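# Place the green block into the blue tray

## Task

Get the green block to rest inside the blue tray. The robot must not topple or be left leaning, and nothing may be knocked or moved out of the work area; any of these means failure.

## Robot and tools

ROBOT. A Rainbow Robotics RB-Y1 in a physics simulator. It has a two-wheel differential base with rear casters, which cannot strafe. The base is 0.58 m wide, reaches 0.10 m in front of the wheel axle and 0.57 m behind it, and sweeps a 0.58 m radius when spinning in place. A folding leg/torso has four joints: squat, shift, pitch and yaw. There are two 7-joint arms, each with a parallel gripper, and a head with pan and tilt. Cameras: head_camera, left_wrist_camera, right_wrist_camera. Each wrist camera sits in a case that juts sideways and can strike objects.

FRAMES. The base frame sits on the floor midway between the drive wheels: x forward, y left, z up, in metres. The readouts chest, left_hand and right_hand are given in this frame. A hand point is centred between the finger pads, 0.03 m back from the tips. The fingers point along the hand's -z axis and close along its x axis. Printed hand positions can be slightly wrong, especially at long reach or under load. The odometry frame is the base frame as it was at the start. base_odometry comes only from wheel rotation, so slip or collisions can corrupt it. Heading is in rad, positive to the left.

move. Performs one action and reports the state. Valid combinations are:
- base and/or joints, optionally with min_time_s and/or contact_limits;
- target alone or with min_time_s;
- contact_limits alone.
An empty move just reports the state and images. Unknown keys make the call invalid. Out-of-range values get it refused.
- base: a single object {x_m_s, turn_rad_s, for_s}. These are velocities held for a duration, not a destination. x_m_s is forward speed in m/s: 0, or a magnitude from 0.005 to 1.5, with negative meaning backward. turn_rad_s is the left turn rate in rad/s: 0, or a magnitude from 0.02 to 1.509. for_s runs 0.1 to 5 s. Omitted velocities are 0. Acceleration is about 0.4 m/s² (0.5 rad/s² when turning). Distance covered is roughly speed × for_s, and the base keeps coasting for up to about 3 s afterwards. If |x_m_s| + 0.27×|turn_rad_s| exceeds 1.5, both are scaled down.
- joints: one dict covering the whole robot, keyed by joint name. Each value is an absolute target in rad; grippers take the opening in m.
  Torso: torso_squat_rad 0..1.2 (lowers the chest). torso_shift_rad -0.3..0.6 (hips forward). torso_pitch_rad -0.2..1.4 (positive bows forward). torso_yaw_rad -1.5..1.5 (positive turns left; lift both arms out by at least 0.2 rad first). Combined limits: squat+shift<=1.52; squat-shift+pitch<=1.57; shift+0.5pitch-0.4squat<=0.7; shift+0.3pitch-0.5squat<=0.39.
  Arms: shoulder_pitch ±2.356 (negative swings the arm forward and up). left_shoulder_roll 0..3.141 and right_shoulder_roll -3.141..0 (each lifts its arm outward). shoulder_yaw ±2.094. elbow -2.617..0.01 (negative bends). forearm_roll ±3.141. wrist_pitch -1.57..1.919. hand_roll ±2.705. gripper_m 0..0.1.
  Head: head_pan_rad ±0.523 (positive left). head_tilt_rad -0.35..1.57 (positive looks down).
- target: moves one hand to an absolute pose in the base frame. It takes side ("left"/"right"), x, y, z in m (-3..3), and quat_wxyz as four numbers [w,x,y,z] in the format the hand lines print. It is solved once into joint angles, so the hand travels along an arc. Break long moves into short steps. It is refused if an earlier move is still running.
- min_time_s: 0.1..8 s, the minimum duration for arm, head and torso motions.
- contact_limits: per-gripper current cap in mA (left_gripper_m/right_gripper_m), 200..672.5. It starts at 672.5 and persists until changed.
- cameras: a list of names or ["all"]. blocking: false returns within about 0.5 s while motion continues.

RESULTS. The "move" line shows done or the worst status. base_status, joint_status, left_hand_status and right_hand_status use these words:
- moving, done, off_target (resting away from the target, maybe still pushing), stopped;
- reached (within 10 mm and 2°), short (with the miss distance), refused (with a reason);
- contact_stop, time_out, limit_stop_at_<name>, not_followed, torque_fault, limit_stop_at_motor_heat.
If a move or wait is refused, or hits a stop you did not order, the remaining move/wait/finished_scene calls in that reply are skipped. "joint command not followed" means the arm check blocked the command. on_its_own lists what the robot did unprompted. lidar_m gives 12 distances in 30° sectors, counter-clockwise from straight ahead, seen at 0.23 m height; "-" means nothing detected. motor_effort gives wheel effort in %; at rest it should be under about 30. Joint torques, external torques, wrist force/torque (raw, with offsets) and motor temperatures are also reported.

OTHER TOOLS. wait(seconds 0..10, cameras) lets time pass; it returns early once earlier moves settle. stop(cameras) brakes everything still running. zoom_image(camera, region [x0,y0,x1,y1] px, max 504×504) enlarges part of the latest image. finished_scene(scene 1) ends the scene permanently; the block must stay in the tray afterwards.

GRASPING. Command an opening at least 0.005 m narrower than the block. The result then reads off_target or done, and either is fine. Place the block gently rather than dropping it from a height.

AVOID. Do not tip the robot. Risky cases: bending or rising quickly with the arms reaching forward, a load carried far forward, or a sudden stop while bowed forward. Do not drive into furniture: the base does not halt, wheels can stall, and the motors cut out for 2 s. Keep the two arms from colliding or pressing on each other; rolling the shoulders about 0.5 rad outward helps keep them apart. Avoid pushing hard or bracing against things: a torque fault (per-joint limits of 64.4 N m for the shoulders, 33.1 for the elbow, 23 for the wrist joints) freezes the robot for 10 s. Hot motors (65 °C warning, 80 °C fault) lock the arm for 30 to 60 s, so avoid long stretched holds. Keep everything inside the work area.

Each tool is called after "Emit:" as name(argument=value, ...) on one line, values as JSON.

## Session

Emit:
move()

Scene clock: 0.00 s.
Joint torques (N m): no reading
External joint torques (N m): no reading
Motor temperatures (°C): left_arm=[41 43 43 35 46 41 50] | right_arm=[41 43 41 39 42 42 46]
Wrist force (N): no reading
Wrist torque (N m): no reading
Wrist force, peak (N): no reading
base_odometry: x=+0.000 y=+0.000 heading=+0.000
lidar_m: 2.30 2.21 1.81 1.70 2.37 2.87 2.87 3.06 2.12 2.55 2.86 2.42
base_status: not commanded
joint_positions: torso_squat_rad=+0.350 torso_shift_rad=+0.000 torso_pitch_rad=+0.000 torso_yaw_rad=+0.000 left_shoulder_pitch_rad=-0.027 left_shoulder_roll_rad=+0.000 left_shoulder_yaw_rad=+0.005 left_elbow_rad=-0.293 left_forearm_roll_rad=-0.048 left_wrist_pitch_rad=-0.015 left_hand_roll_rad=-0.002 left_gripper_m=+0.099 right_shoulder_pitch_rad=+0.000 right_shoulder_roll_rad=-0.021 right_shoulder_yaw_rad=+0.032 right_elbow_rad=-0.154 right_forearm_roll_rad=+0.046 right_wrist_pitch_rad=+0.002 right_hand_roll_rad=-0.050 right_gripper_m=+0.100 head_pan_rad=+0.000 head_tilt_rad=+0.400
joint_status: not commanded
wheel_motors_off: 0
motor_effort: left_wheel=+3 right_wheel=+2
chest: x=-0.2280 y=+0.0002 z=+1.2475 quat_wxyz=(+1.000, +0.000, +0.000, +0.000) (m; base frame)
left_hand: x=-0.0637 y=+0.2189 z=+0.5816 quat_wxyz=(+0.986, +0.003, -0.166, -0.027) (m; base frame)
right_hand: x=-0.1535 y=-0.2341 z=+0.5662 quat_wxyz=(+0.997, -0.010, -0.076, +0.015) (m; base frame)
pictures: head_camera, left_wrist_camera, right_wrist_camera
Images, in order (width x height): head_camera 896x504, left_wrist_camera 644x364, right_wrist_camera 644x364.

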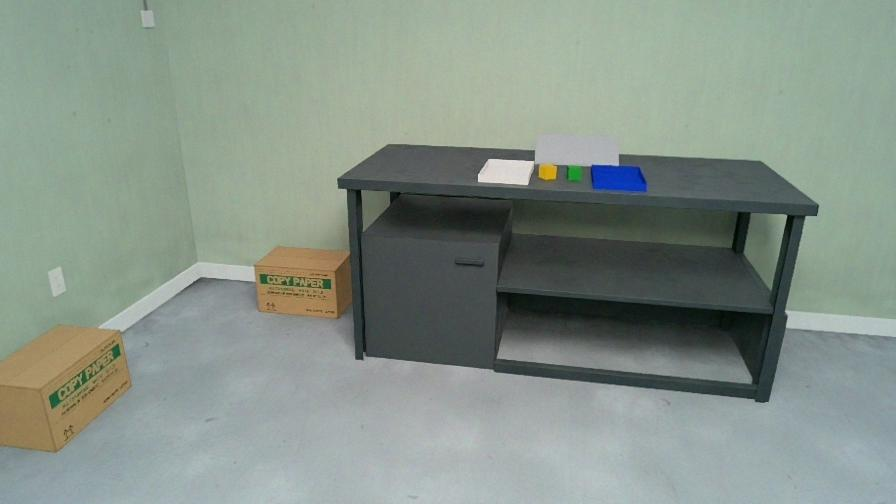

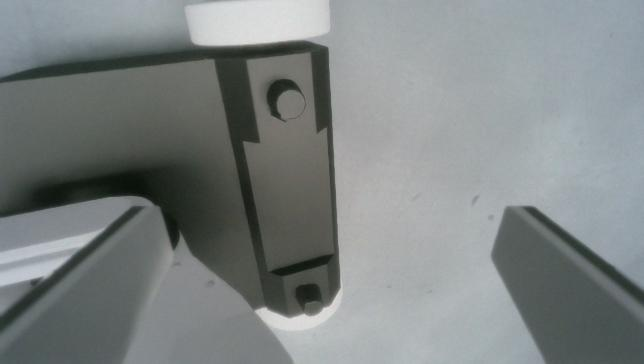

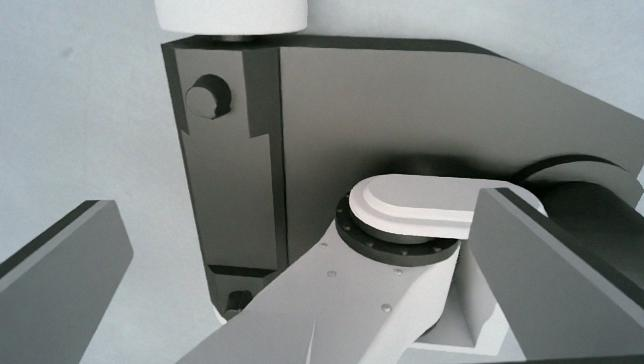

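Emit:
zoom_image(camera="head_camera", region=[470, 120, 670, 220])

Emit:
move(base={"turn_rad_s": -0.5, "for_s": 0.8}, joints={"head_tilt_rad": 0.5}, cameras=["head_camera"])

Scaled by 2.520 from the camera's 896x504 image, which has a finer 1280x720 frame.

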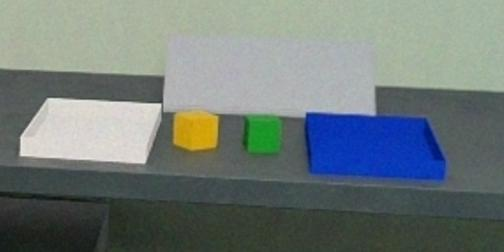

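Scene clock: 13.23 s.
Joint torques (N m): left_arm=[-3.81 -0.58 -0.33 -1.62 -0.21 -0.53 -0.05] | right_arm=[-1.66 -1.02 -0.06 -0.11 0.27 -0.38 0.01]
External joint torques (N m): left_arm=[-0.04 -0.71 -0.32 0.51 -0.22 0.17 -0.03] | right_arm=[0.23 0.09 -0.01 0.27 0.24 -0.03 0]
Wrist force (N): left_arm=[-4.2 2.2 -16.1] | right_arm=[-1.0 -0.8 -5.6]
Wrist torque (N m): left_arm=[0.54 -1.05 0.04] | right_arm=[0.12 -0.07 0.02]
Wrist force, peak (N): left_arm=[-4.0 1.7 -16.5] | right_arm=[-0.8 -0.8 -5.9]
move: done
base_odometry: x=+0.000 y=+0.000 heading=-0.319
lidar_m: 2.29 2.31 2.21 1.81 1.81 2.69 2.87 2.90 2.76 2.11 2.60 2.42
base_status: done (sent for 0.8 of 0.8 s)
joint_positions: torso_squat_rad=+0.350 torso_shift_rad=+0.000 torso_pitch_rad=+0.000 torso_yaw_rad=+0.000 left_shoulder_pitch_rad=-0.027 left_shoulder_roll_rad=+0.000 left_shoulder_yaw_rad=+0.005 left_elbow_rad=-0.293 left_forearm_roll_rad=-0.048 left_wrist_pitch_rad=-0.015 left_hand_roll_rad=-0.002 left_gripper_m=+0.099 right_shoulder_pitch_rad=+0.000 right_shoulder_roll_rad=-0.021 right_shoulder_yaw_rad=+0.032 right_elbow_rad=-0.154 right_forearm_roll_rad=+0.046 right_wrist_pitch_rad=+0.002 right_hand_roll_rad=-0.050 right_gripper_m=+0.100 head_pan_rad=+0.000 head_tilt_rad=+0.500
joint_status: all done
wheel_motors_off: 0
motor_effort: left_wheel=+14(31) right_wheel=+3(17)
chest: x=-0.2280 y=+0.0002 z=+1.2475 quat_wxyz=(+1.000, +0.000, +0.000, +0.000) (m; base frame)
left_hand: x=-0.0637 y=+0.2189 z=+0.5816 quat_wxyz=(+0.986, +0.003, -0.166, -0.027) (m; base frame)
right_hand: x=-0.1535 y=-0.2341 z=+0.5662 quat_wxyz=(+0.997, -0.010, -0.076, +0.015) (m; base frame)
pictures: head_camera
Images, in order (width x height): head_camera 896x504.

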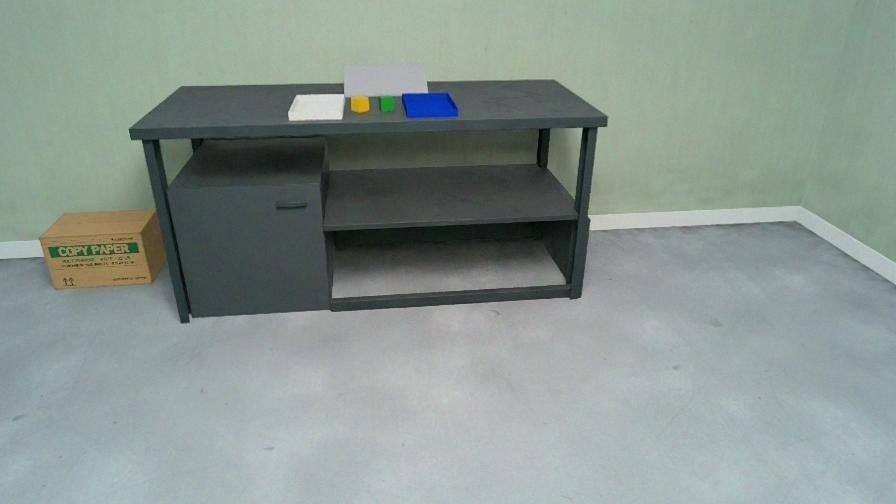

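Emit:
move(base={"turn_rad_s": 0.3, "for_s": 0.4})

Emit:
move(base={"x_m_s": 0.6, "for_s": 2.5}, joints={"head_tilt_rad": 0.6, "right_shoulder_pitch_rad": -0.1, "right_shoulder_roll_rad": -0.15, "right_elbow_rad": -2.0, "right_wrist_pitch_rad": 1.85, "right_shoulder_yaw_rad": 0.0, "right_forearm_roll_rad": 0.0, "right_hand_roll_rad": 0.0}, cameras=["head_camera"], min_time_s=2.5)

Emit:
zoom_image(camera="head_camera", region=[200, 0, 700, 400])

Scene clock: 22.87 s.
Joint torques (N m): left_arm=[-3.75 -0.17 -0.1 -2.23 -0.06 -0.46 -0.11] | right_arm=[-1.71 -1.25 0.04 -0.22 0.22 -0.57 0.04]
External joint torques (N m): left_arm=[0.01 -0.3 -0.09 -0.1 -0.06 0.25 -0.09] | right_arm=[0.17 -0.15 0.09 0.17 0.18 -0.22 0.04]
Wrist force (N): left_arm=[-4.1 1.6 -16.2] | right_arm=[-0.9 -0.9 -5.5]
Wrist torque (N m): left_arm=[0.59 -1.05 0.03] | right_arm=[0.13 -0.07 0.02]
Wrist force, peak (N): left_arm=[-4.2 1.6 -16.5] | right_arm=[-1.0 -0.9 -5.9]
move: done
base_odometry: x=+0.000 y=+0.000 heading=-0.240
lidar_m: 2.29 2.35 1.81 1.70 1.81 2.89 2.87 2.96 2.23 2.11 2.64 2.42
base_status: done (sent for 0.4 of 0.4 s)
joint_positions: torso_squat_rad=+0.350 torso_shift_rad=+0.000 torso_pitch_rad=+0.000 torso_yaw_rad=+0.000 left_shoulder_pitch_rad=-0.027 left_shoulder_roll_rad=+0.000 left_shoulder_yaw_rad=+0.005 left_elbow_rad=-0.293 left_forearm_roll_rad=-0.048 left_wrist_pitch_rad=-0.015 left_hand_roll_rad=-0.002 left_gripper_m=+0.099 right_shoulder_pitch_rad=+0.000 right_shoulder_roll_rad=-0.021 right_shoulder_yaw_rad=+0.032 right_elbow_rad=-0.154 right_forearm_roll_rad=+0.046 right_wrist_pitch_rad=+0.002 right_hand_roll_rad=-0.050 right_gripper_m=+0.100 head_pan_rad=+0.000 head_tilt_rad=+0.500
joint_status: not commanded
wheel_motors_off: 0
motor_effort: left_wheel=-13(21) right_wheel=-1(14)
chest: x=-0.2280 y=+0.0002 z=+1.2475 quat_wxyz=(+1.000, +0.000, +0.000, +0.000) (m; base frame)
left_hand: x=-0.0637 y=+0.2189 z=+0.5816 quat_wxyz=(+0.986, +0.003, -0.166, -0.027) (m; base frame)
right_hand: x=-0.1535 y=-0.2341 z=+0.5662 quat_wxyz=(+0.997, -0.010, -0.076, +0.015) (m; base frame)
pictures: none

Scene clock: 27.03 s.
Joint torques (N m): left_arm=[-3.74 -0.57 0.09 -2.01 -0.11 -0.53 -0.06] | right_arm=[-11.79 -4.82 -2.39 -9.17 0.61 -0.57 0.25]
External joint torques (N m): left_arm=[0.03 -0.7 0.1 0.12 -0.12 0.17 -0.04] | right_arm=[-0.16 -1.47 -0.83 -0.4 0.09 -0.03 0.23]
Wrist force (N): left_arm=[-3.9 1.6 -16.1] | right_arm=[-1.6 -0.4 -5.4]
Wrist torque (N m): left_arm=[0.63 -0.98 0.04] | right_arm=[0.11 -0.11 -0.13]
Wrist force, peak (N): left_arm=[-3.9 1.6 -16.5] | right_arm=[-1.3 -0.4 -6.1]
move: done
base_odometry: x=+1.457 y=-0.358 heading=-0.241
lidar_m: 1.10 0.83 1.08 1.75 1.96 2.73 4.37 3.66 2.62 2.48 1.12 1.18
base_status: done (sent for 2.5 of 2.5 s)
joint_positions: torso_squat_rad=+0.350 torso_shift_rad=+0.000 torso_pitch_rad=+0.000 torso_yaw_rad=+0.000 left_shoulder_pitch_rad=-0.027 left_shoulder_roll_rad=+0.000 left_shoulder_yaw_rad=+0.005 left_elbow_rad=-0.293 left_forearm_roll_rad=-0.048 left_wrist_pitch_rad=-0.015 left_hand_roll_rad=-0.002 left_gripper_m=+0.099 right_shoulder_pitch_rad=-0.100 right_shoulder_roll_rad=-0.150 right_shoulder_yaw_rad=+0.000 right_elbow_rad=-2.000 right_forearm_roll_rad=+0.000 right_wrist_pitch_rad=+1.850 right_hand_roll_rad=+0.000 right_gripper_m=+0.100 head_pan_rad=+0.000 head_tilt_rad=+0.600
joint_status: all done
wheel_motors_off: 0
motor_effort: left_wheel=-14(30) right_wheel=+17(52)
chest: x=-0.2280 y=+0.0002 z=+1.2475 quat_wxyz=(+1.000, +0.000, +0.000, +0.000) (m; base frame)
left_hand: x=-0.0637 y=+0.2189 z=+0.5816 quat_wxyz=(+0.986, +0.003, -0.166, -0.027) (m; base frame)
right_hand: x=+0.1233 y=-0.2721 z=+0.9380 quat_wxyz=(+0.990, -0.074, -0.123, +0.019) (m; base frame)
pictures: head_camera
Images, in order (width x height): head_camera 896x504.

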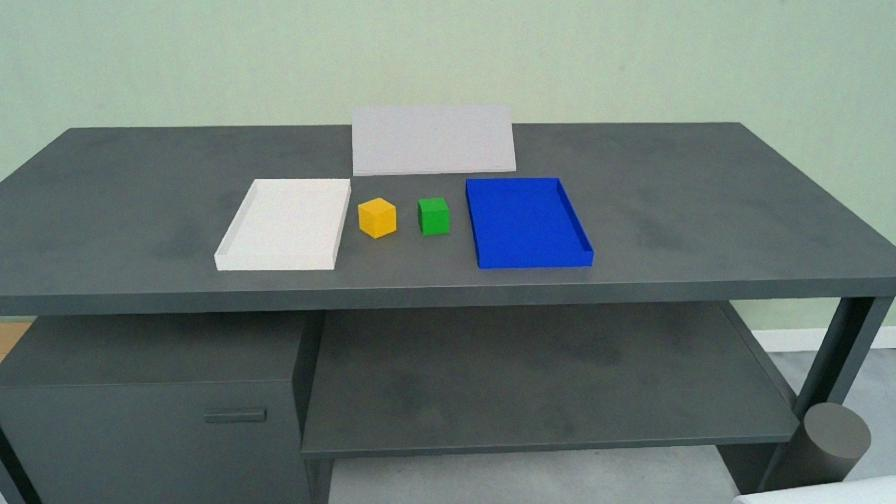

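Scaled by 1.008 from the camera's 896x504 image, which has a finer 1280x720 frame.

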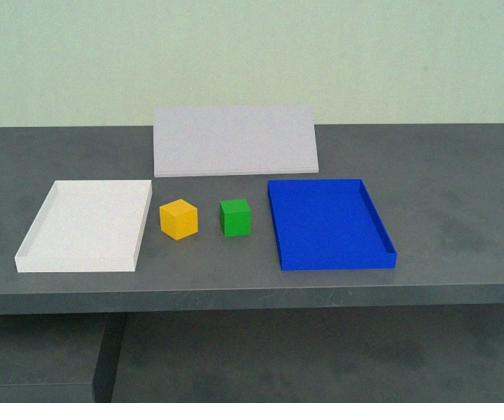

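Emit:
move(base={"x_m_s": 0.4, "for_s": 1.25}, joints={"head_tilt_rad": 0.9}, cameras=["head_camera", "right_wrist_camera"])

Scene clock: 37.67 s.
Joint torques (N m): left_arm=[-3.84 -0.57 -0.11 -1.97 0.03 -0.48 -0.09] | right_arm=[-11.74 -4.11 -2.3 -9.41 0.83 -0.52 0.16]
External joint torques (N m): left_arm=[-0.08 -0.7 -0.1 0.16 0.02 0.23 -0.07] | right_arm=[-0.11 -0.76 -0.74 -0.63 0.31 0.03 0.15]
Wrist force (N): left_arm=[-3.6 1.8 -15.4] | right_arm=[-1.5 -0.3 -5.5]
Wrist torque (N m): left_arm=[0.58 -0.94 0.04] | right_arm=[0.09 -0.10 -0.13]
Wrist force, peak (N): left_arm=[-3.7 1.7 -16.5] | right_arm=[-1.4 -0.2 -5.7]
move: done
base_odometry: x=+1.949 y=-0.479 heading=-0.243
lidar_m: 0.92 0.40 0.39 0.90 1.80 2.66 4.88 3.04 2.58 2.49 0.86 0.97
base_status: done (sent for 1.27 of 1.27 s)
joint_positions: torso_squat_rad=+0.350 torso_shift_rad=+0.000 torso_pitch_rad=+0.000 torso_yaw_rad=+0.000 left_shoulder_pitch_rad=-0.027 left_shoulder_roll_rad=+0.000 left_shoulder_yaw_rad=+0.005 left_elbow_rad=-0.293 left_forearm_roll_rad=-0.048 left_wrist_pitch_rad=-0.015 left_hand_roll_rad=-0.002 left_gripper_m=+0.099 right_shoulder_pitch_rad=-0.100 right_shoulder_roll_rad=-0.150 right_shoulder_yaw_rad=+0.000 right_elbow_rad=-2.000 right_forearm_roll_rad=+0.000 right_wrist_pitch_rad=+1.850 right_hand_roll_rad=+0.000 right_gripper_m=+0.100 head_pan_rad=+0.000 head_tilt_rad=+0.900
joint_status: all done
wheel_motors_off: 0
motor_effort: left_wheel=-15(28) right_wheel=+19(44)
chest: x=-0.2280 y=+0.0002 z=+1.2475 quat_wxyz=(+1.000, +0.000, +0.000, +0.000) (m; base frame)
left_hand: x=-0.0637 y=+0.2189 z=+0.5816 quat_wxyz=(+0.986, +0.003, -0.166, -0.027) (m; base frame)
right_hand: x=+0.1233 y=-0.2721 z=+0.9380 quat_wxyz=(+0.990, -0.074, -0.123, +0.019) (m; base frame)
pictures: head_camera, right_wrist_camera
Images, in order (width x height): head_camera 896x504, right_wrist_camera 644x364.

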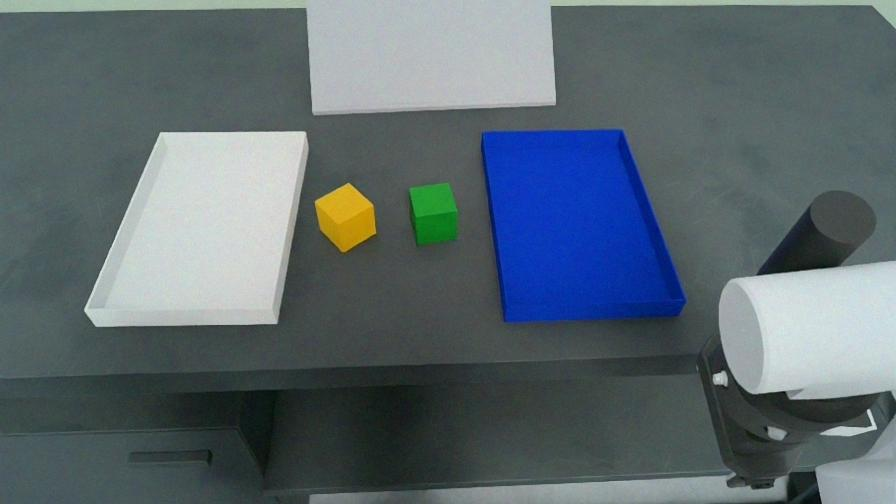

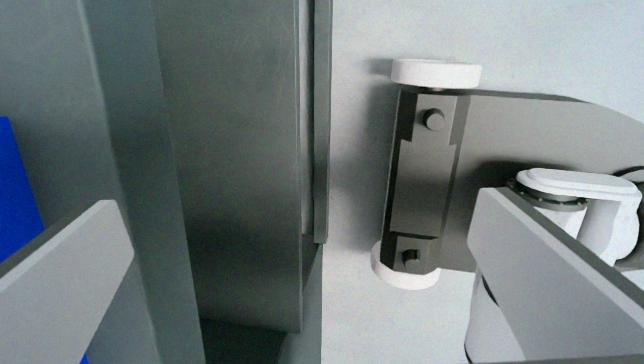

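Emit:
move(joints={"right_shoulder_pitch_rad": -1.2, "right_shoulder_roll_rad": -0.3, "left_shoulder_pitch_rad": -0.15, "left_shoulder_roll_rad": 0.12, "torso_pitch_rad": 0.7}, base={"x_m_s": 0.2, "for_s": 0.5}, cameras=["head_camera", "right_wrist_camera"])

Scene clock: 52.57 s.
Joint torques (N m): left_arm=[11.78 1.65 0.49 4.11 -0.1 0.78 -0.13] | right_arm=[-18 -5.23 -2.32 -7.62 0.69 -1.02 0.23]
External joint torques (N m): left_arm=[0.47 -0.39 0.18 0.42 -0.1 0.4 -0.14] | right_arm=[-0.61 -0.62 -0.19 0.01 0.09 0.17 0.2]
Wrist force (N): left_arm=[-0.6 1.8 -16.1] | right_arm=[-3.3 -0.3 -4.2]
Wrist torque (N m): left_arm=[0.52 -0.82 0.03] | right_arm=[0.15 -0.21 -0.13]
Wrist force, peak (N): left_arm=[-3.7 2.0 -16.5] | right_arm=[-3.7 0.1 -5.7]
move: done
base_odometry: x=+2.046 y=-0.504 heading=-0.244
lidar_m: 0.83 0.39 0.32 0.60 1.83 2.74 4.98 3.10 2.58 0.85 0.85 0.87
base_status: done (sent for 0.5 of 0.5 s)
joint_positions: torso_squat_rad=+0.350 torso_shift_rad=+0.000 torso_pitch_rad=+0.700 torso_yaw_rad=+0.000 left_shoulder_pitch_rad=-0.150 left_shoulder_roll_rad=+0.120 left_shoulder_yaw_rad=+0.005 left_elbow_rad=-0.293 left_forearm_roll_rad=-0.048 left_wrist_pitch_rad=-0.015 left_hand_roll_rad=-0.002 left_gripper_m=+0.099 right_shoulder_pitch_rad=-1.200 right_shoulder_roll_rad=-0.300 right_shoulder_yaw_rad=+0.000 right_elbow_rad=-2.000 right_forearm_roll_rad=+0.000 right_wrist_pitch_rad=+1.850 right_hand_roll_rad=+0.000 right_gripper_m=+0.100 head_pan_rad=+0.000 head_tilt_rad=+0.900
joint_status: all done
wheel_motors_off: 0
motor_effort: left_wheel=-14(32) right_wheel=+15(44)
chest: x=-0.0287 y=+0.0002 z=+1.1747 quat_wxyz=(+0.939, +0.000, +0.343, +0.000) (m; base frame)
left_hand: x=-0.2452 y=+0.2999 z=+0.5252 quat_wxyz=(+0.989, +0.039, +0.124, -0.070) (m; base frame)
right_hand: x=+0.4900 y=-0.1534 z=+1.0005 quat_wxyz=(+0.936, -0.066, -0.311, +0.153) (m; base frame)
pictures: head_camera, right_wrist_camera
Images, in order (width x height): head_camera 896x504, right_wrist_camera 644x364.

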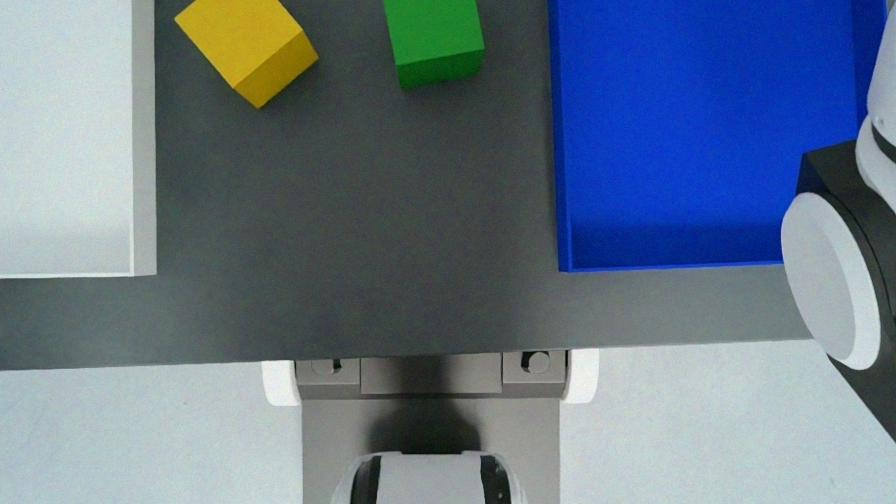

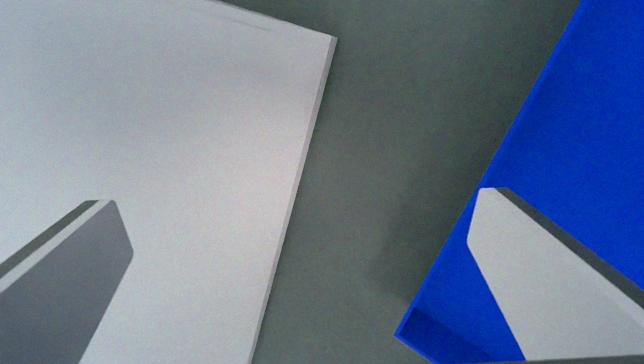

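Emit:
move(target={"side": "right", "x": 0.44, "y": 0.01, "z": 0.98, "quat_wxyz": [0.995, 0, 0, 0.0998]}, min_time_s=1.5)

Emit:
move(joints={"head_tilt_rad": 0.5}, cameras=["head_camera", "right_wrist_camera"])

Scene clock: 61.23 s.
Joint torques (N m): left_arm=[10.95 1.17 0.24 3.88 -0.01 0.5 0.09] | right_arm=[-25.43 -5.86 -5.06 -4.87 0.6 0.05 0.18]
External joint torques (N m): left_arm=[-0.35 -0.86 -0.07 0.19 -0.02 0.13 0.07] | right_arm=[-0.96 -1.11 1.68 0.78 0.37 0.08 0.18]
Wrist force (N): left_arm=[-0.6 1.7 -16.0] | right_arm=[0.1 -1.2 -5.4]
Wrist torque (N m): left_arm=[0.55 -0.80 0.03] | right_arm=[0.15 -0.01 0.10]
Wrist force, peak (N): left_arm=[-0.2 1.4 -16.6] | right_arm=[-1.5 -1.5 -6.2]
move: done
base_odometry: x=+2.046 y=-0.504 heading=-0.244
lidar_m: 0.82 0.39 0.32 0.61 1.83 2.74 4.98 3.11 2.60 0.84 0.85 0.86
base_status: not commanded
joint_positions: torso_squat_rad=+0.350 torso_shift_rad=+0.000 torso_pitch_rad=+0.700 torso_yaw_rad=+0.000 left_shoulder_pitch_rad=-0.150 left_shoulder_roll_rad=+0.120 left_shoulder_yaw_rad=+0.005 left_elbow_rad=-0.293 left_forearm_roll_rad=-0.048 left_wrist_pitch_rad=-0.015 left_hand_roll_rad=-0.002 left_gripper_m=+0.099 right_shoulder_pitch_rad=-1.852 right_shoulder_roll_rad=-0.401 right_shoulder_yaw_rad=+0.630 right_elbow_rad=-1.187 right_forearm_roll_rad=-0.908 right_wrist_pitch_rad=+1.919 right_hand_roll_rad=-0.778 right_gripper_m=+0.100 head_pan_rad=+0.000 head_tilt_rad=+0.900
joint_status: all done
wheel_motors_off: 0
motor_effort: left_wheel=-14(15) right_wheel=+13(16)
chest: x=-0.0287 y=+0.0002 z=+1.1747 quat_wxyz=(+0.939, +0.000, +0.343, +0.000) (m; base frame)
left_hand: x=-0.2452 y=+0.2999 z=+0.5252 quat_wxyz=(+0.989, +0.039, +0.124, -0.070) (m; base frame)
right_hand: x=+0.4399 y=+0.0100 z=+0.9804 quat_wxyz=(+0.995, +0.001, -0.002, +0.100) (m; base frame)
right_hand_status: reached (checked arc, planned for 1.5 s): 0 mm and 0.2 deg off.
pictures: none

Scene clock: 62.17 s.
Joint torques (N m): left_arm=[11.51 1.34 0.32 3.88 -0.1 0.57 0.07] | right_arm=[-25.54 -5.73 -5.13 -5.01 0.62 0 0.35]
External joint torques (N m): left_arm=[0.2 -0.7 0.01 0.19 -0.1 0.2 0.06] | right_arm=[-1.07 -0.98 1.61 0.64 0.39 0.03 0.35]
Wrist force (N): left_arm=[-0.7 1.2 -15.9] | right_arm=[0.0 -1.5 -5.4]
Wrist torque (N m): left_arm=[0.62 -0.84 0.02] | right_arm=[0.20 -0.02 0.09]
Wrist force, peak (N): left_arm=[-0.3 1.9 -16.6] | right_arm=[0.1 -1.1 -5.9]
move: done
base_odometry: x=+2.046 y=-0.504 heading=-0.244
lidar_m: 0.82 0.40 0.32 0.59 1.83 2.74 4.98 3.11 2.59 0.84 0.86 0.87
base_status: not commanded
joint_positions: torso_squat_rad=+0.350 torso_shift_rad=+0.000 torso_pitch_rad=+0.700 torso_yaw_rad=+0.000 left_shoulder_pitch_rad=-0.150 left_shoulder_roll_rad=+0.120 left_shoulder_yaw_rad=+0.005 left_elbow_rad=-0.293 left_forearm_roll_rad=-0.048 left_wrist_pitch_rad=-0.015 left_hand_roll_rad=-0.002 left_gripper_m=+0.099 right_shoulder_pitch_rad=-1.852 right_shoulder_roll_rad=-0.401 right_shoulder_yaw_rad=+0.630 right_elbow_rad=-1.187 right_forearm_roll_rad=-0.908 right_wrist_pitch_rad=+1.919 right_hand_roll_rad=-0.778 right_gripper_m=+0.100 head_pan_rad=+0.000 head_tilt_rad=+0.500
joint_status: all done
wheel_motors_off: 0
motor_effort: left_wheel=-13(14) right_wheel=+16(17)
chest: x=-0.0287 y=+0.0002 z=+1.1747 quat_wxyz=(+0.939, +0.000, +0.343, +0.000) (m; base frame)
left_hand: x=-0.2452 y=+0.2999 z=+0.5252 quat_wxyz=(+0.989, +0.039, +0.124, -0.070) (m; base frame)
right_hand: x=+0.4399 y=+0.0100 z=+0.9804 quat_wxyz=(+0.995, +0.001, -0.002, +0.100) (m; base frame)
pictures: head_camera, right_wrist_camera
Images, in order (width x height): head_camera 896x504, right_wrist_camera 644x364.

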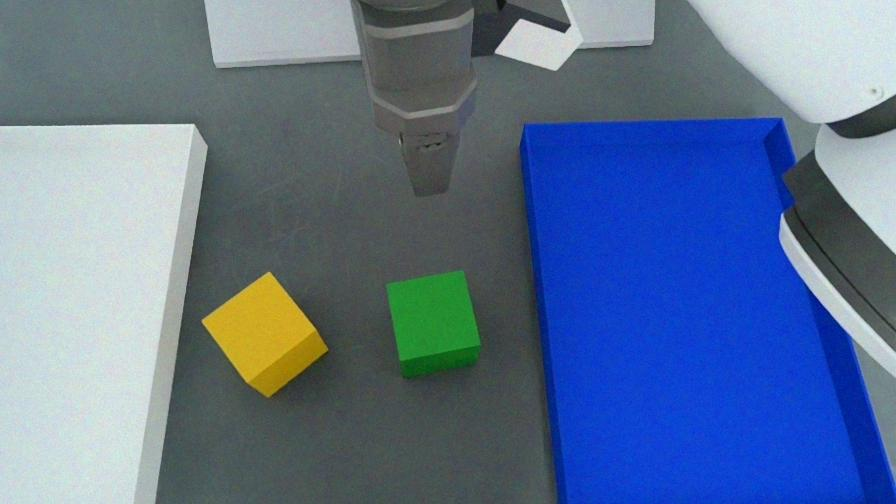

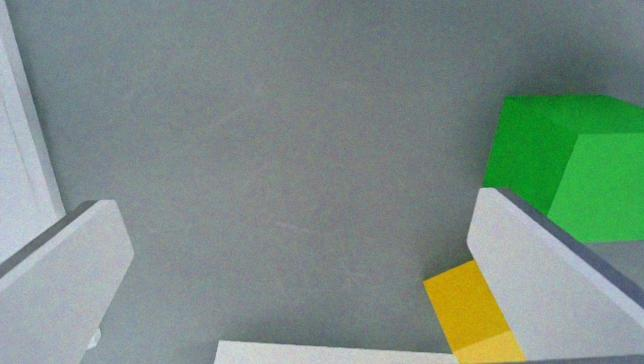

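Emit:
move(target={"side": "right", "x": 0.37, "y": 0.01, "z": 0.95, "quat_wxyz": [0.995, 0, 0, 0.0998]}, min_time_s=1, cameras=["head_camera", "right_wrist_camera"])

Scene clock: 71.90 s.
Joint torques (N m): left_arm=[11.3 1.12 -0.1 3.94 0 0.54 -0.04] | right_arm=[-23.18 -4.68 -7.04 -5.73 0.34 -0.24 0.13]
External joint torques (N m): left_arm=[0 -0.92 -0.41 0.25 0 0.17 -0.06] | right_arm=[-1.58 -1.11 1.33 -0.84 0.12 -0.23 0.13]
Wrist force (N): left_arm=[-0.3 1.3 -16.0] | right_arm=[-0.1 -1.3 -5.7]
Wrist torque (N m): left_arm=[0.62 -0.77 0.03] | right_arm=[0.20 -0.05 0.08]
Wrist force, peak (N): left_arm=[-0.4 1.6 -16.6] | right_arm=[-0.3 -1.4 -6.2]
move: done
base_odometry: x=+2.046 y=-0.504 heading=-0.244
lidar_m: 0.83 0.40 0.31 0.59 1.83 2.73 4.98 3.11 2.58 0.84 0.86 0.86
base_status: not commanded
joint_positions: torso_squat_rad=+0.350 torso_shift_rad=+0.000 torso_pitch_rad=+0.700 torso_yaw_rad=+0.000 left_shoulder_pitch_rad=-0.150 left_shoulder_roll_rad=+0.120 left_shoulder_yaw_rad=+0.005 left_elbow_rad=-0.293 left_forearm_roll_rad=-0.048 left_wrist_pitch_rad=-0.015 left_hand_roll_rad=-0.002 left_gripper_m=+0.099 right_shoulder_pitch_rad=-1.710 right_shoulder_roll_rad=-0.496 right_shoulder_yaw_rad=+0.776 right_elbow_rad=-1.571 right_forearm_roll_rad=-1.021 right_wrist_pitch_rad=+1.913 right_hand_roll_rad=-1.064 right_gripper_m=+0.100 head_pan_rad=+0.000 head_tilt_rad=+0.500
joint_status: all done
wheel_motors_off: 0
motor_effort: left_wheel=-13(14) right_wheel=+13(16)
chest: x=-0.0287 y=+0.0002 z=+1.1747 quat_wxyz=(+0.939, +0.000, +0.343, +0.000) (m; base frame)
left_hand: x=-0.2452 y=+0.2999 z=+0.5252 quat_wxyz=(+0.989, +0.039, +0.124, -0.070) (m; base frame)
right_hand: x=+0.3699 y=+0.0102 z=+0.9501 quat_wxyz=(+0.995, +0.000, +0.001, +0.100) (m; base frame)
right_hand_status: reached (checked arc, planned for 1.0 s): 0 mm and 0.1 deg off.
pictures: head_camera, right_wrist_camera
Images, in order (width x height): head_camera 896x504, right_wrist_camera 644x364.

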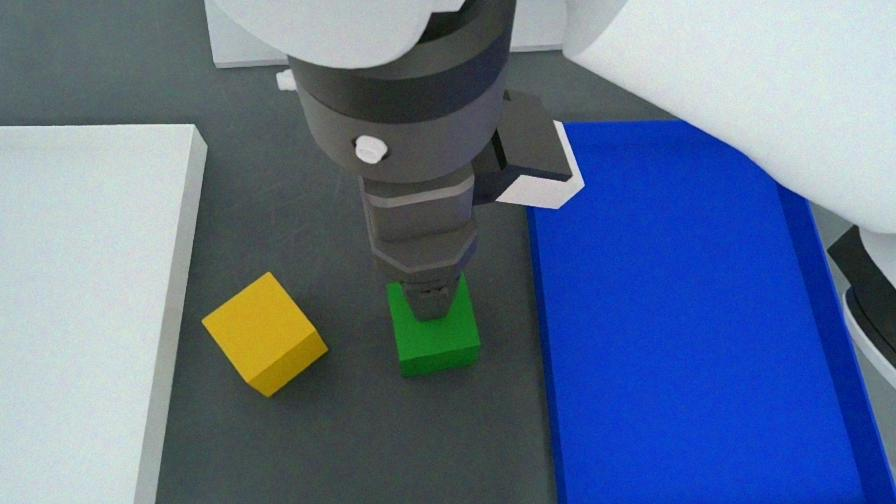

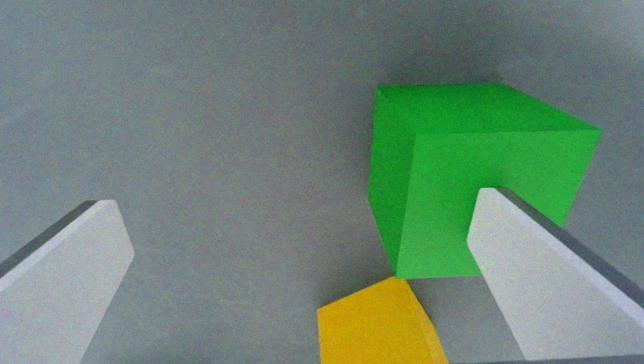

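Emit:
move(target={"side": "right", "x": 0.31, "y": 0.005, "z": 0.95, "quat_wxyz": [0.995, 0, 0, 0.0998]}, min_time_s=1, cameras=["head_camera", "right_wrist_camera"])

Scene clock: 84.33 s.
Joint torques (N m): left_arm=[11.84 1.04 0.37 4.01 0.06 0.76 0.03] | right_arm=[-19.24 -4.53 -7.24 -4.9 0.34 -0.05 0.05]
External joint torques (N m): left_arm=[0.54 -1 0.05 0.32 0.06 0.39 0.02] | right_arm=[0.14 -1.45 1.67 -0.7 0.13 -0.04 0.05]
Wrist force (N): left_arm=[-0.4 1.9 -16.3] | right_arm=[-0.1 -1.2 -5.7]
Wrist torque (N m): left_arm=[0.53 -0.77 0.03] | right_arm=[0.17 -0.03 0.08]
Wrist force, peak (N): left_arm=[-0.3 1.7 -16.6] | right_arm=[7.3 -2.5 15.7]
move: done
base_odometry: x=+2.046 y=-0.504 heading=-0.244
lidar_m: 0.82 0.40 0.33 0.59 1.81 2.74 4.98 3.11 2.59 0.83 0.85 0.86
base_status: not commanded
joint_positions: torso_squat_rad=+0.350 torso_shift_rad=+0.000 torso_pitch_rad=+0.700 torso_yaw_rad=+0.000 left_shoulder_pitch_rad=-0.150 left_shoulder_roll_rad=+0.120 left_shoulder_yaw_rad=+0.005 left_elbow_rad=-0.293 left_forearm_roll_rad=-0.048 left_wrist_pitch_rad=-0.015 left_hand_roll_rad=-0.002 left_gripper_m=+0.099 right_shoulder_pitch_rad=-1.676 right_shoulder_roll_rad=-0.570 right_shoulder_yaw_rad=+0.874 right_elbow_rad=-1.856 right_forearm_roll_rad=-1.113 right_wrist_pitch_rad=+1.919 right_hand_roll_rad=-1.312 right_gripper_m=+0.100 head_pan_rad=+0.000 head_tilt_rad=+0.500
joint_status: all done
wheel_motors_off: 0
motor_effort: left_wheel=-14(14) right_wheel=+14(16)
chest: x=-0.0288 y=+0.0002 z=+1.1748 quat_wxyz=(+0.939, +0.000, +0.343, +0.000) (m; base frame)
left_hand: x=-0.2452 y=+0.2999 z=+0.5252 quat_wxyz=(+0.989, +0.039, +0.124, -0.070) (m; base frame)
right_hand: x=+0.3100 y=+0.0052 z=+0.9503 quat_wxyz=(+0.995, +0.000, +0.000, +0.100) (m; base frame)
right_hand_status: reached (checked arc, planned for 1.0 s): 0 mm and 0.0 deg off.
pictures: head_camera, right_wrist_camera
Images, in order (width x height): head_camera 896x504, right_wrist_camera 644x364.

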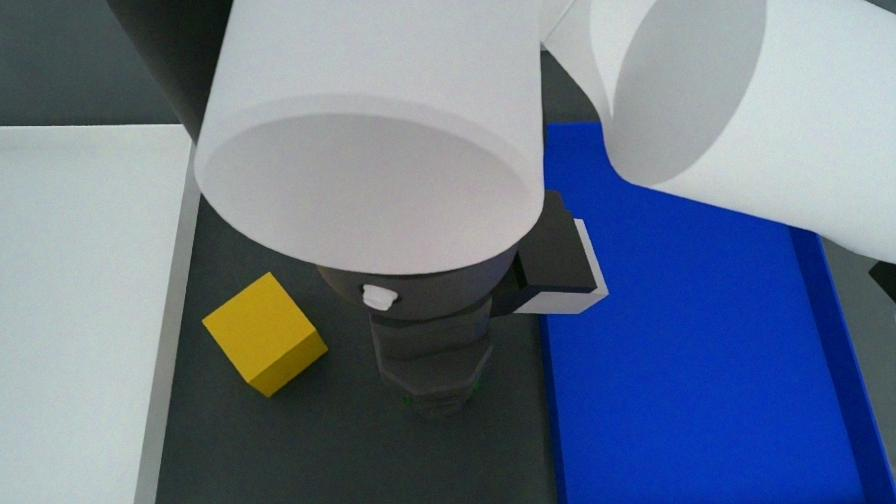

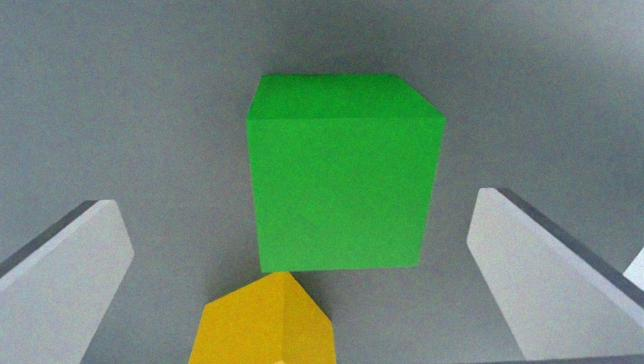

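Emit:
move(target={"side": "right", "x": 0.294, "y": 0.002, "z": 0.95, "quat_wxyz": [0.995, 0, 0, 0.0998]})

Emit:
move(target={"side": "right", "x": 0.294, "y": 0.002, "z": 0.865, "quat_wxyz": [0.995, 0, 0, 0.0998]}, min_time_s=1.5, cameras=["head_camera", "right_wrist_camera"])

Scene clock: 91.70 s.
Joint torques (N m): left_arm=[11.66 1.5 0.55 3.96 -0.17 0.56 -0.03] | right_arm=[-19.22 -3.72 -7.37 -4.43 0.4 -0.15 0.08]
External joint torques (N m): left_arm=[0.36 -0.54 0.23 0.27 -0.17 0.19 -0.04] | right_arm=[-0.42 -0.75 1.53 -0.35 0.2 -0.15 0.08]
Wrist force (N): left_arm=[-0.7 1.6 -16.2] | right_arm=[-0.1 -1.1 -5.6]
Wrist torque (N m): left_arm=[0.57 -0.81 0.03] | right_arm=[0.16 -0.01 0.08]
Wrist force, peak (N): left_arm=[-0.7 1.8 -16.6] | right_arm=[-0.1 -1.6 -6.3]
move: done
base_odometry: x=+2.046 y=-0.504 heading=-0.244
lidar_m: 0.83 0.40 0.32 0.59 1.82 2.75 4.97 3.11 2.59 0.84 0.86 0.86
base_status: not commanded
joint_positions: torso_squat_rad=+0.350 torso_shift_rad=+0.000 torso_pitch_rad=+0.700 torso_yaw_rad=+0.000 left_shoulder_pitch_rad=-0.150 left_shoulder_roll_rad=+0.120 left_shoulder_yaw_rad=+0.005 left_elbow_rad=-0.293 left_forearm_roll_rad=-0.048 left_wrist_pitch_rad=-0.015 left_hand_roll_rad=-0.002 left_gripper_m=+0.099 right_shoulder_pitch_rad=-1.667 right_shoulder_roll_rad=-0.585 right_shoulder_yaw_rad=+0.896 right_elbow_rad=-1.922 right_forearm_roll_rad=-1.132 right_wrist_pitch_rad=+1.919 right_hand_roll_rad=-1.369 right_gripper_m=+0.100 head_pan_rad=+0.000 head_tilt_rad=+0.500
joint_status: all done
wheel_motors_off: 0
motor_effort: left_wheel=-13(14) right_wheel=+13(16)
chest: x=-0.0287 y=+0.0002 z=+1.1747 quat_wxyz=(+0.939, +0.000, +0.343, +0.000) (m; base frame)
left_hand: x=-0.2451 y=+0.2999 z=+0.5252 quat_wxyz=(+0.989, +0.039, +0.124, -0.070) (m; base frame)
right_hand: x=+0.2945 y=+0.0024 z=+0.9494 quat_wxyz=(+0.995, +0.000, +0.001, +0.101) (m; base frame)
right_hand_status: reached (checked arc, planned for 0.3 s): 1 mm and 0.2 deg off.
pictures: none

Scene clock: 102.80 s.
Joint torques (N m): left_arm=[11.36 1.61 0.75 3.82 -0.1 0.7 0.08] | right_arm=[17.59 -2.65 17.63 10.48 5.7 -5.43 -0.43]
External joint torques (N m): left_arm=[0.16 -0.45 0.43 0.17 -0.1 0.34 0.07] | right_arm=[36.02 -0.11 26.42 15.44 5.45 -5.4 -0.44]
External joint torques when the fault began: right_arm=[61.8 2.46 42.07 36.11 1.12 -10.85 2.38]
Wrist force (N): left_arm=[0.0 1.7 -16.2] | right_arm=[1.5 -13.9 130.0]
Wrist torque (N m): left_arm=[0.58 -0.76 0.02] | right_arm=[-1.25 6.68 0.72]
Wrist force, peak (N): left_arm=[-1.4 1.3 -16.7] | right_arm=[-54.0 -36.8 203.2]
move: torque_fault
TORQUE FAULT: right_elbow_rad reached its load limit. The robot stopped for 10 seconds, dropped its targets and accepts commands again. The stop added 9.2 s to the call.
base_odometry: x=+2.046 y=-0.504 heading=-0.244
lidar_m: 0.82 0.40 0.32 0.59 1.82 2.74 4.98 3.12 2.59 0.83 0.85 0.87
base_status: not commanded
joint_positions: torso_squat_rad=+0.350 torso_shift_rad=-0.001 torso_pitch_rad=+0.696 torso_yaw_rad=+0.000 left_shoulder_pitch_rad=-0.150 left_shoulder_roll_rad=+0.120 left_shoulder_yaw_rad=+0.005 left_elbow_rad=-0.293 left_forearm_roll_rad=-0.048 left_wrist_pitch_rad=-0.015 left_hand_roll_rad=-0.002 left_gripper_m=+0.099 right_shoulder_pitch_rad=-1.580 right_shoulder_roll_rad=-0.575 right_shoulder_yaw_rad=+0.981 right_elbow_rad=-1.848 right_forearm_roll_rad=-0.992 right_wrist_pitch_rad=+1.779 right_hand_roll_rad=-1.303 right_gripper_m=+0.100 head_pan_rad=+0.000 head_tilt_rad=+0.500
joint_status: right_shoulder_pitch_rad torque_fault (moved +0.087 of +0.133); right_shoulder_yaw_rad torque_fault (moved +0.085 of +0.125); right_elbow_rad torque_fault (moved +0.075 of +0.110); right_forearm_roll_rad torque_fault (moved +0.140 of +0.183); right_wrist_pitch_rad torque_fault (moved -0.140 of -0.185); right_hand_roll_rad torque_fault (moved +0.066 of +0.092); the others done
wheel_motors_off: 0
on_its_own: right_shoulder_pitch_rad is held at -1.570, not at your -1.533, since a torque_fault; right_shoulder_yaw_rad is held at +0.987, not at your +1.021, since a torque_fault; right_elbow_rad is held at -1.844, not at your -1.812, since a torque_fault; right_forearm_roll_rad is held at -0.991, not at your -0.948, since a torque_fault; right_wrist_pitch_rad is held at +1.778, not at your +1.734, since a torque_fault; right_hand_roll_rad is held at -1.303, not at your -1.277, since a torque_fault
motor_effort: left_wheel=-14(34) right_wheel=+12(51)
chest: x=-0.0306 y=+0.0001 z=+1.1754 quat_wxyz=(+0.940, +0.000, +0.341, +0.000) (m; base frame)
left_hand: x=-0.2444 y=+0.2998 z=+0.5250 quat_wxyz=(+0.989, +0.039, +0.122, -0.070) (m; base frame)
right_hand: x=+0.2992 y=+0.0069 z=+0.8955 quat_wxyz=(+0.995, +0.007, -0.010, +0.098) (m; base frame)
right_hand_status: short (checked arc, planned for 1.5 s): torque_fault, 31 mm and 1.4 deg off.
pictures: head_camera, right_wrist_camera
Images, in order (width x height): head_camera 896x504, right_wrist_camera 644x364.

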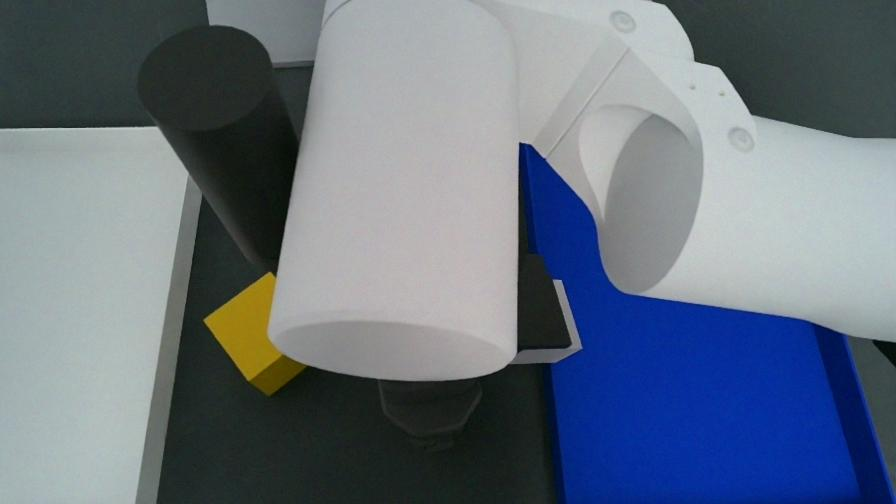

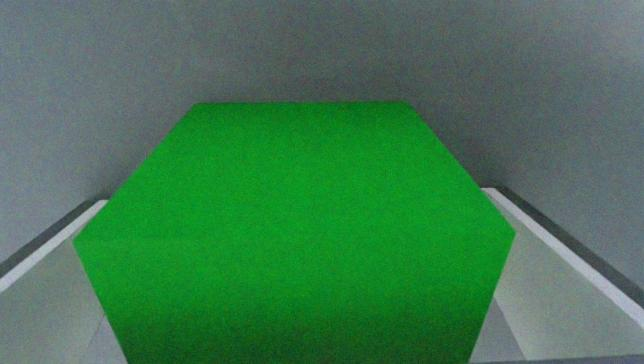

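Emit:
move(target={"side": "right", "x": 0.296, "y": 0.003, "z": 0.908, "quat_wxyz": [0.995, 0, 0, 0.0998]}, cameras=["right_wrist_camera"])

Scene clock: 106.93 s.
Joint torques (N m): left_arm=[11.69 1.81 0.7 3.82 -0.06 0.45 0.08] | right_arm=[-17.69 -3.34 -6.88 -4.16 0.61 -0.3 -0.23]
External joint torques (N m): left_arm=[0.39 -0.23 0.39 0.13 -0.06 0.07 0.07] | right_arm=[0.82 -0.71 1.92 0.62 0.4 -0.3 -0.23]
Wrist force (N): left_arm=[-0.6 1.8 -16.0] | right_arm=[-1.7 0.0 -5.7]
Wrist torque (N m): left_arm=[0.56 -0.82 0.04] | right_arm=[0.01 -0.23 0.06]
Wrist force, peak (N): left_arm=[-0.2 1.8 -16.7] | right_arm=[1.3 -13.8 130.0]
move: done
base_odometry: x=+2.046 y=-0.504 heading=-0.244
lidar_m: 0.82 0.39 0.32 0.59 1.82 2.73 4.98 3.11 2.59 0.84 0.86 0.87
base_status: not commanded
joint_positions: torso_squat_rad=+0.350 torso_shift_rad=+0.000 torso_pitch_rad=+0.700 torso_yaw_rad=+0.000 left_shoulder_pitch_rad=-0.150 left_shoulder_roll_rad=+0.120 left_shoulder_yaw_rad=+0.005 left_elbow_rad=-0.293 left_forearm_roll_rad=-0.048 left_wrist_pitch_rad=-0.015 left_hand_roll_rad=-0.002 left_gripper_m=+0.099 right_shoulder_pitch_rad=-1.600 right_shoulder_roll_rad=-0.577 right_shoulder_yaw_rad=+0.962 right_elbow_rad=-1.861 right_forearm_roll_rad=-1.034 right_wrist_pitch_rad=+1.822 right_hand_roll_rad=-1.311 right_gripper_m=+0.100 head_pan_rad=+0.000 head_tilt_rad=+0.500
joint_status: all done
wheel_motors_off: 0
motor_effort: left_wheel=-11(21) right_wheel=+10(18)
chest: x=-0.0287 y=+0.0002 z=+1.1748 quat_wxyz=(+0.939, +0.000, +0.343, +0.000) (m; base frame)
left_hand: x=-0.2451 y=+0.2998 z=+0.5252 quat_wxyz=(+0.989, +0.039, +0.124, -0.070) (m; base frame)
right_hand: x=+0.2972 y=+0.0036 z=+0.9058 quat_wxyz=(+0.995, +0.001, +0.001, +0.101) (m; base frame)
right_hand_status: reached (checked arc, planned for 0.2 s): 3 mm and 0.2 deg off.
pictures: right_wrist_camera
Images, in order (width x height): right_wrist_camera 644x364.

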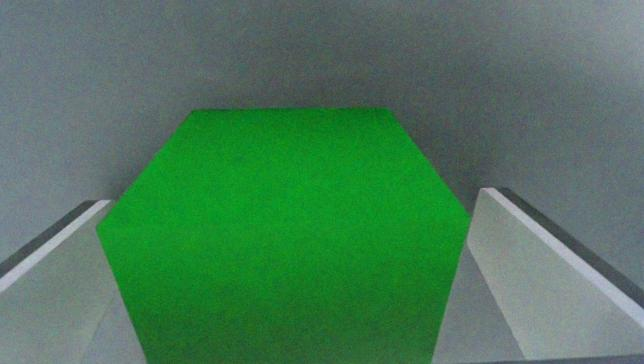

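Good. Close, lift, and view.

Emit:
move(joints={"right_gripper_m": 0.045})

Emit:
move(target={"side": "right", "x": 0.3, "y": 0.0, "z": 1.02, "quat_wxyz": [0.995, 0, 0, 0.0998]}, min_time_s=1.5, cameras=["head_camera", "right_wrist_camera"])

Scene clock: 111.57 s.
Joint torques (N m): left_arm=[12.09 1.47 0.23 4.05 -0.06 0.66 0.02] | right_arm=[-17.81 -3.37 -6.92 -4.07 0.4 -0.27 -0.06]
External joint torques (N m): left_arm=[0.79 -0.57 -0.08 0.35 -0.07 0.29 0.01] | right_arm=[0.7 -0.74 1.88 0.72 0.2 -0.27 -0.06]
Wrist force (N): left_arm=[-0.5 1.7 -15.7] | right_arm=[-1.7 -0.1 -5.6]
Wrist torque (N m): left_arm=[0.54 -0.78 0.01] | right_arm=[0.04 -0.26 0.07]
Wrist force, peak (N): left_arm=[-0.7 1.7 -16.8] | right_arm=[-1.7 0.1 -6.1]
move: off_target
base_odometry: x=+2.046 y=-0.504 heading=-0.244
lidar_m: 0.82 0.40 0.33 0.60 1.82 2.74 4.98 3.10 2.60 0.84 0.85 0.87
base_status: not commanded
joint_positions: torso_squat_rad=+0.350 torso_shift_rad=+0.000 torso_pitch_rad=+0.700 torso_yaw_rad=+0.000 left_shoulder_pitch_rad=-0.150 left_shoulder_roll_rad=+0.120 left_shoulder_yaw_rad=+0.005 left_elbow_rad=-0.293 left_forearm_roll_rad=-0.048 left_wrist_pitch_rad=-0.015 left_hand_roll_rad=-0.002 left_gripper_m=+0.099 right_shoulder_pitch_rad=-1.600 right_shoulder_roll_rad=-0.577 right_shoulder_yaw_rad=+0.962 right_elbow_rad=-1.861 right_forearm_roll_rad=-1.034 right_wrist_pitch_rad=+1.822 right_hand_roll_rad=-1.311 right_gripper_m=+0.050 head_pan_rad=+0.000 head_tilt_rad=+0.500
joint_status: right_gripper_m off_target (ended at +0.050, target +0.045)
wheel_motors_off: 0
motor_effort: left_wheel=-11(12) right_wheel=+13(15)
chest: x=-0.0287 y=+0.0002 z=+1.1748 quat_wxyz=(+0.939, +0.000, +0.343, +0.000) (m; base frame)
left_hand: x=-0.2451 y=+0.2998 z=+0.5252 quat_wxyz=(+0.989, +0.039, +0.124, -0.070) (m; base frame)
right_hand: x=+0.2972 y=+0.0036 z=+0.9058 quat_wxyz=(+0.995, +0.001, +0.001, +0.101) (m; base frame)
pictures: none

Scene clock: 113.40 s.
Joint torques (N m): left_arm=[11.87 1.09 1.43 3.68 -0.06 0.41 -0.02] | right_arm=[-21.09 -5.65 -10.71 -2.9 0.28 0.03 -0.11]
External joint torques (N m): left_arm=[0.56 -0.95 1.11 -0.02 -0.06 0.04 -0.03] | right_arm=[-1.31 -1.33 -1.03 -0.89 0.08 0.04 -0.11]
Wrist force (N): left_arm=[-0.4 1.8 -16.3] | right_arm=[-1.6 0.0 -6.1]
Wrist torque (N m): left_arm=[0.54 -0.78 0.02] | right_arm=[0.03 -0.20 0.07]
Wrist force, peak (N): left_arm=[-0.3 1.5 -16.7] | right_arm=[-1.8 0.3 -6.8]
move: done
base_odometry: x=+2.046 y=-0.504 heading=-0.244
lidar_m: 0.82 0.40 0.32 0.61 1.83 2.74 4.97 3.10 2.60 0.84 0.84 0.87
base_status: not commanded
joint_positions: torso_squat_rad=+0.350 torso_shift_rad=+0.000 torso_pitch_rad=+0.700 torso_yaw_rad=+0.000 left_shoulder_pitch_rad=-0.150 left_shoulder_roll_rad=+0.120 left_shoulder_yaw_rad=+0.005 left_elbow_rad=-0.293 left_forearm_roll_rad=-0.048 left_wrist_pitch_rad=-0.015 left_hand_roll_rad=-0.002 left_gripper_m=+0.099 right_shoulder_pitch_rad=-1.898 right_shoulder_roll_rad=-0.671 right_shoulder_yaw_rad=+0.901 right_elbow_rad=-1.932 right_forearm_roll_rad=-1.392 right_wrist_pitch_rad=+1.919 right_hand_roll_rad=-1.460 right_gripper_m=+0.050 head_pan_rad=+0.000 head_tilt_rad=+0.500
joint_status: all done
wheel_motors_off: 0
motor_effort: left_wheel=-11(12) right_wheel=+13(15)
chest: x=-0.0287 y=+0.0002 z=+1.1748 quat_wxyz=(+0.939, +0.000, +0.343, +0.000) (m; base frame)
left_hand: x=-0.2451 y=+0.2998 z=+0.5252 quat_wxyz=(+0.989, +0.039, +0.124, -0.070) (m; base frame)
right_hand: x=+0.3001 y=+0.0003 z=+1.0198 quat_wxyz=(+0.995, +0.001, +0.000, +0.100) (m; base frame)
right_hand_status: reached (checked arc, planned for 1.5 s): 0 mm and 0.1 deg off.
pictures: head_camera, right_wrist_camera
Images, in order (width x height): head_camera 896x504, right_wrist_camera 644x364.

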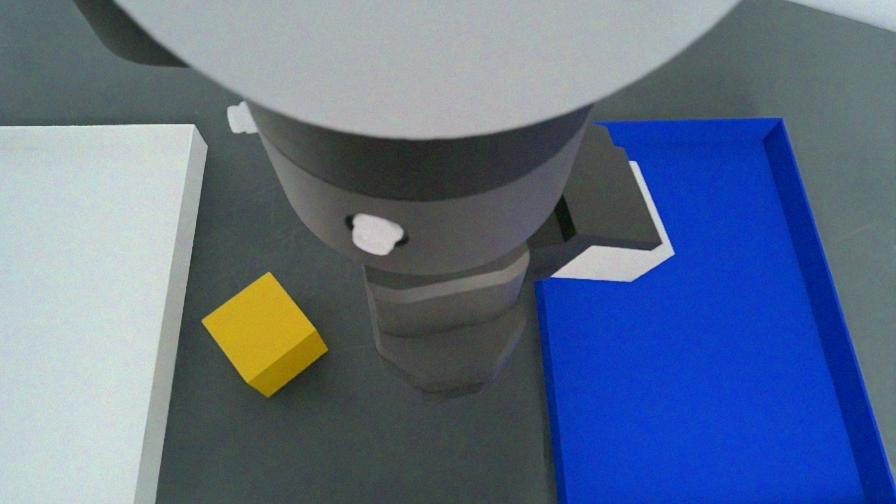

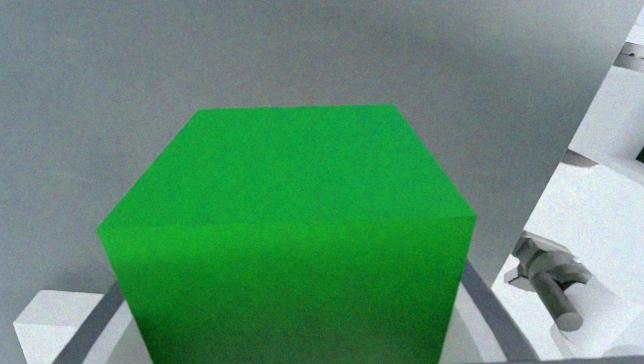

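Emit:
move(target={"side": "right", "x": 0.315, "y": -0.17, "z": 1.0, "quat_wxyz": [1, 0, 0, 0]}, min_time_s=1.5, cameras=["head_camera", "right_wrist_camera"])

Scene clock: 119.53 s.
Joint torques (N m): left_arm=[11.33 1.25 0.52 3.81 -0.07 0.58 -0.07] | right_arm=[-15.64 -9.7 -10.98 -1.66 0.44 -0.2 0.09]
External joint torques (N m): left_arm=[0.03 -0.8 0.21 0.12 -0.07 0.21 -0.08] | right_arm=[-0.57 -0.59 -1.34 -0.76 0.22 -0.2 0.09]
Wrist force (N): left_arm=[-0.5 1.8 -15.9] | right_arm=[-1.7 0.0 -6.3]
Wrist torque (N m): left_arm=[0.56 -0.80 0.03] | right_arm=[0.04 -0.24 -0.10]
Wrist force, peak (N): left_arm=[-0.2 1.1 -16.6] | right_arm=[-2.2 -0.1 -6.8]
move: done
base_odometry: x=+2.046 y=-0.504 heading=-0.244
lidar_m: 0.83 0.40 0.32 0.59 1.82 2.73 4.97 3.11 2.59 0.84 0.84 0.87
base_status: not commanded
joint_positions: torso_squat_rad=+0.350 torso_shift_rad=+0.000 torso_pitch_rad=+0.700 torso_yaw_rad=+0.000 left_shoulder_pitch_rad=-0.150 left_shoulder_roll_rad=+0.120 left_shoulder_yaw_rad=+0.005 left_elbow_rad=-0.293 left_forearm_roll_rad=-0.048 left_wrist_pitch_rad=-0.015 left_hand_roll_rad=-0.002 left_gripper_m=+0.099 right_shoulder_pitch_rad=-1.619 right_shoulder_roll_rad=-1.300 right_shoulder_yaw_rad=+0.795 right_elbow_rad=-2.204 right_forearm_roll_rad=-1.491 right_wrist_pitch_rad=+1.706 right_hand_roll_rad=-1.327 right_gripper_m=+0.050 head_pan_rad=+0.000 head_tilt_rad=+0.500
joint_status: all done
wheel_motors_off: 0
motor_effort: left_wheel=-11(12) right_wheel=+12(15)
chest: x=-0.0287 y=+0.0002 z=+1.1748 quat_wxyz=(+0.939, +0.000, +0.343, +0.000) (m; base frame)
left_hand: x=-0.2451 y=+0.2998 z=+0.5252 quat_wxyz=(+0.989, +0.039, +0.124, -0.070) (m; base frame)
right_hand: x=+0.3152 y=-0.1700 z=+1.0002 quat_wxyz=(+1.000, -0.001, -0.001, +0.000) (m; base frame)
right_hand_status: reached (checked arc, planned for 1.5 s): 0 mm and 0.2 deg off.
pictures: head_camera, right_wrist_camera
Images, in order (width x height): head_camera 896x504, right_wrist_camera 644x364.

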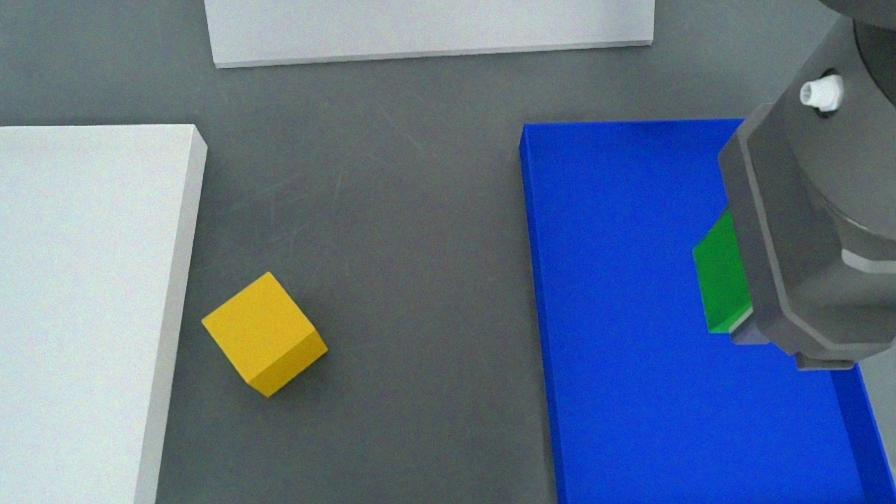

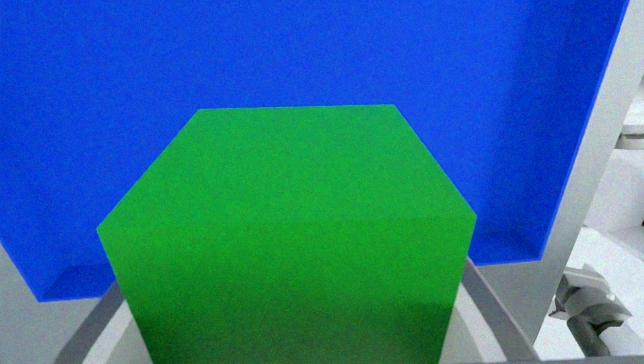

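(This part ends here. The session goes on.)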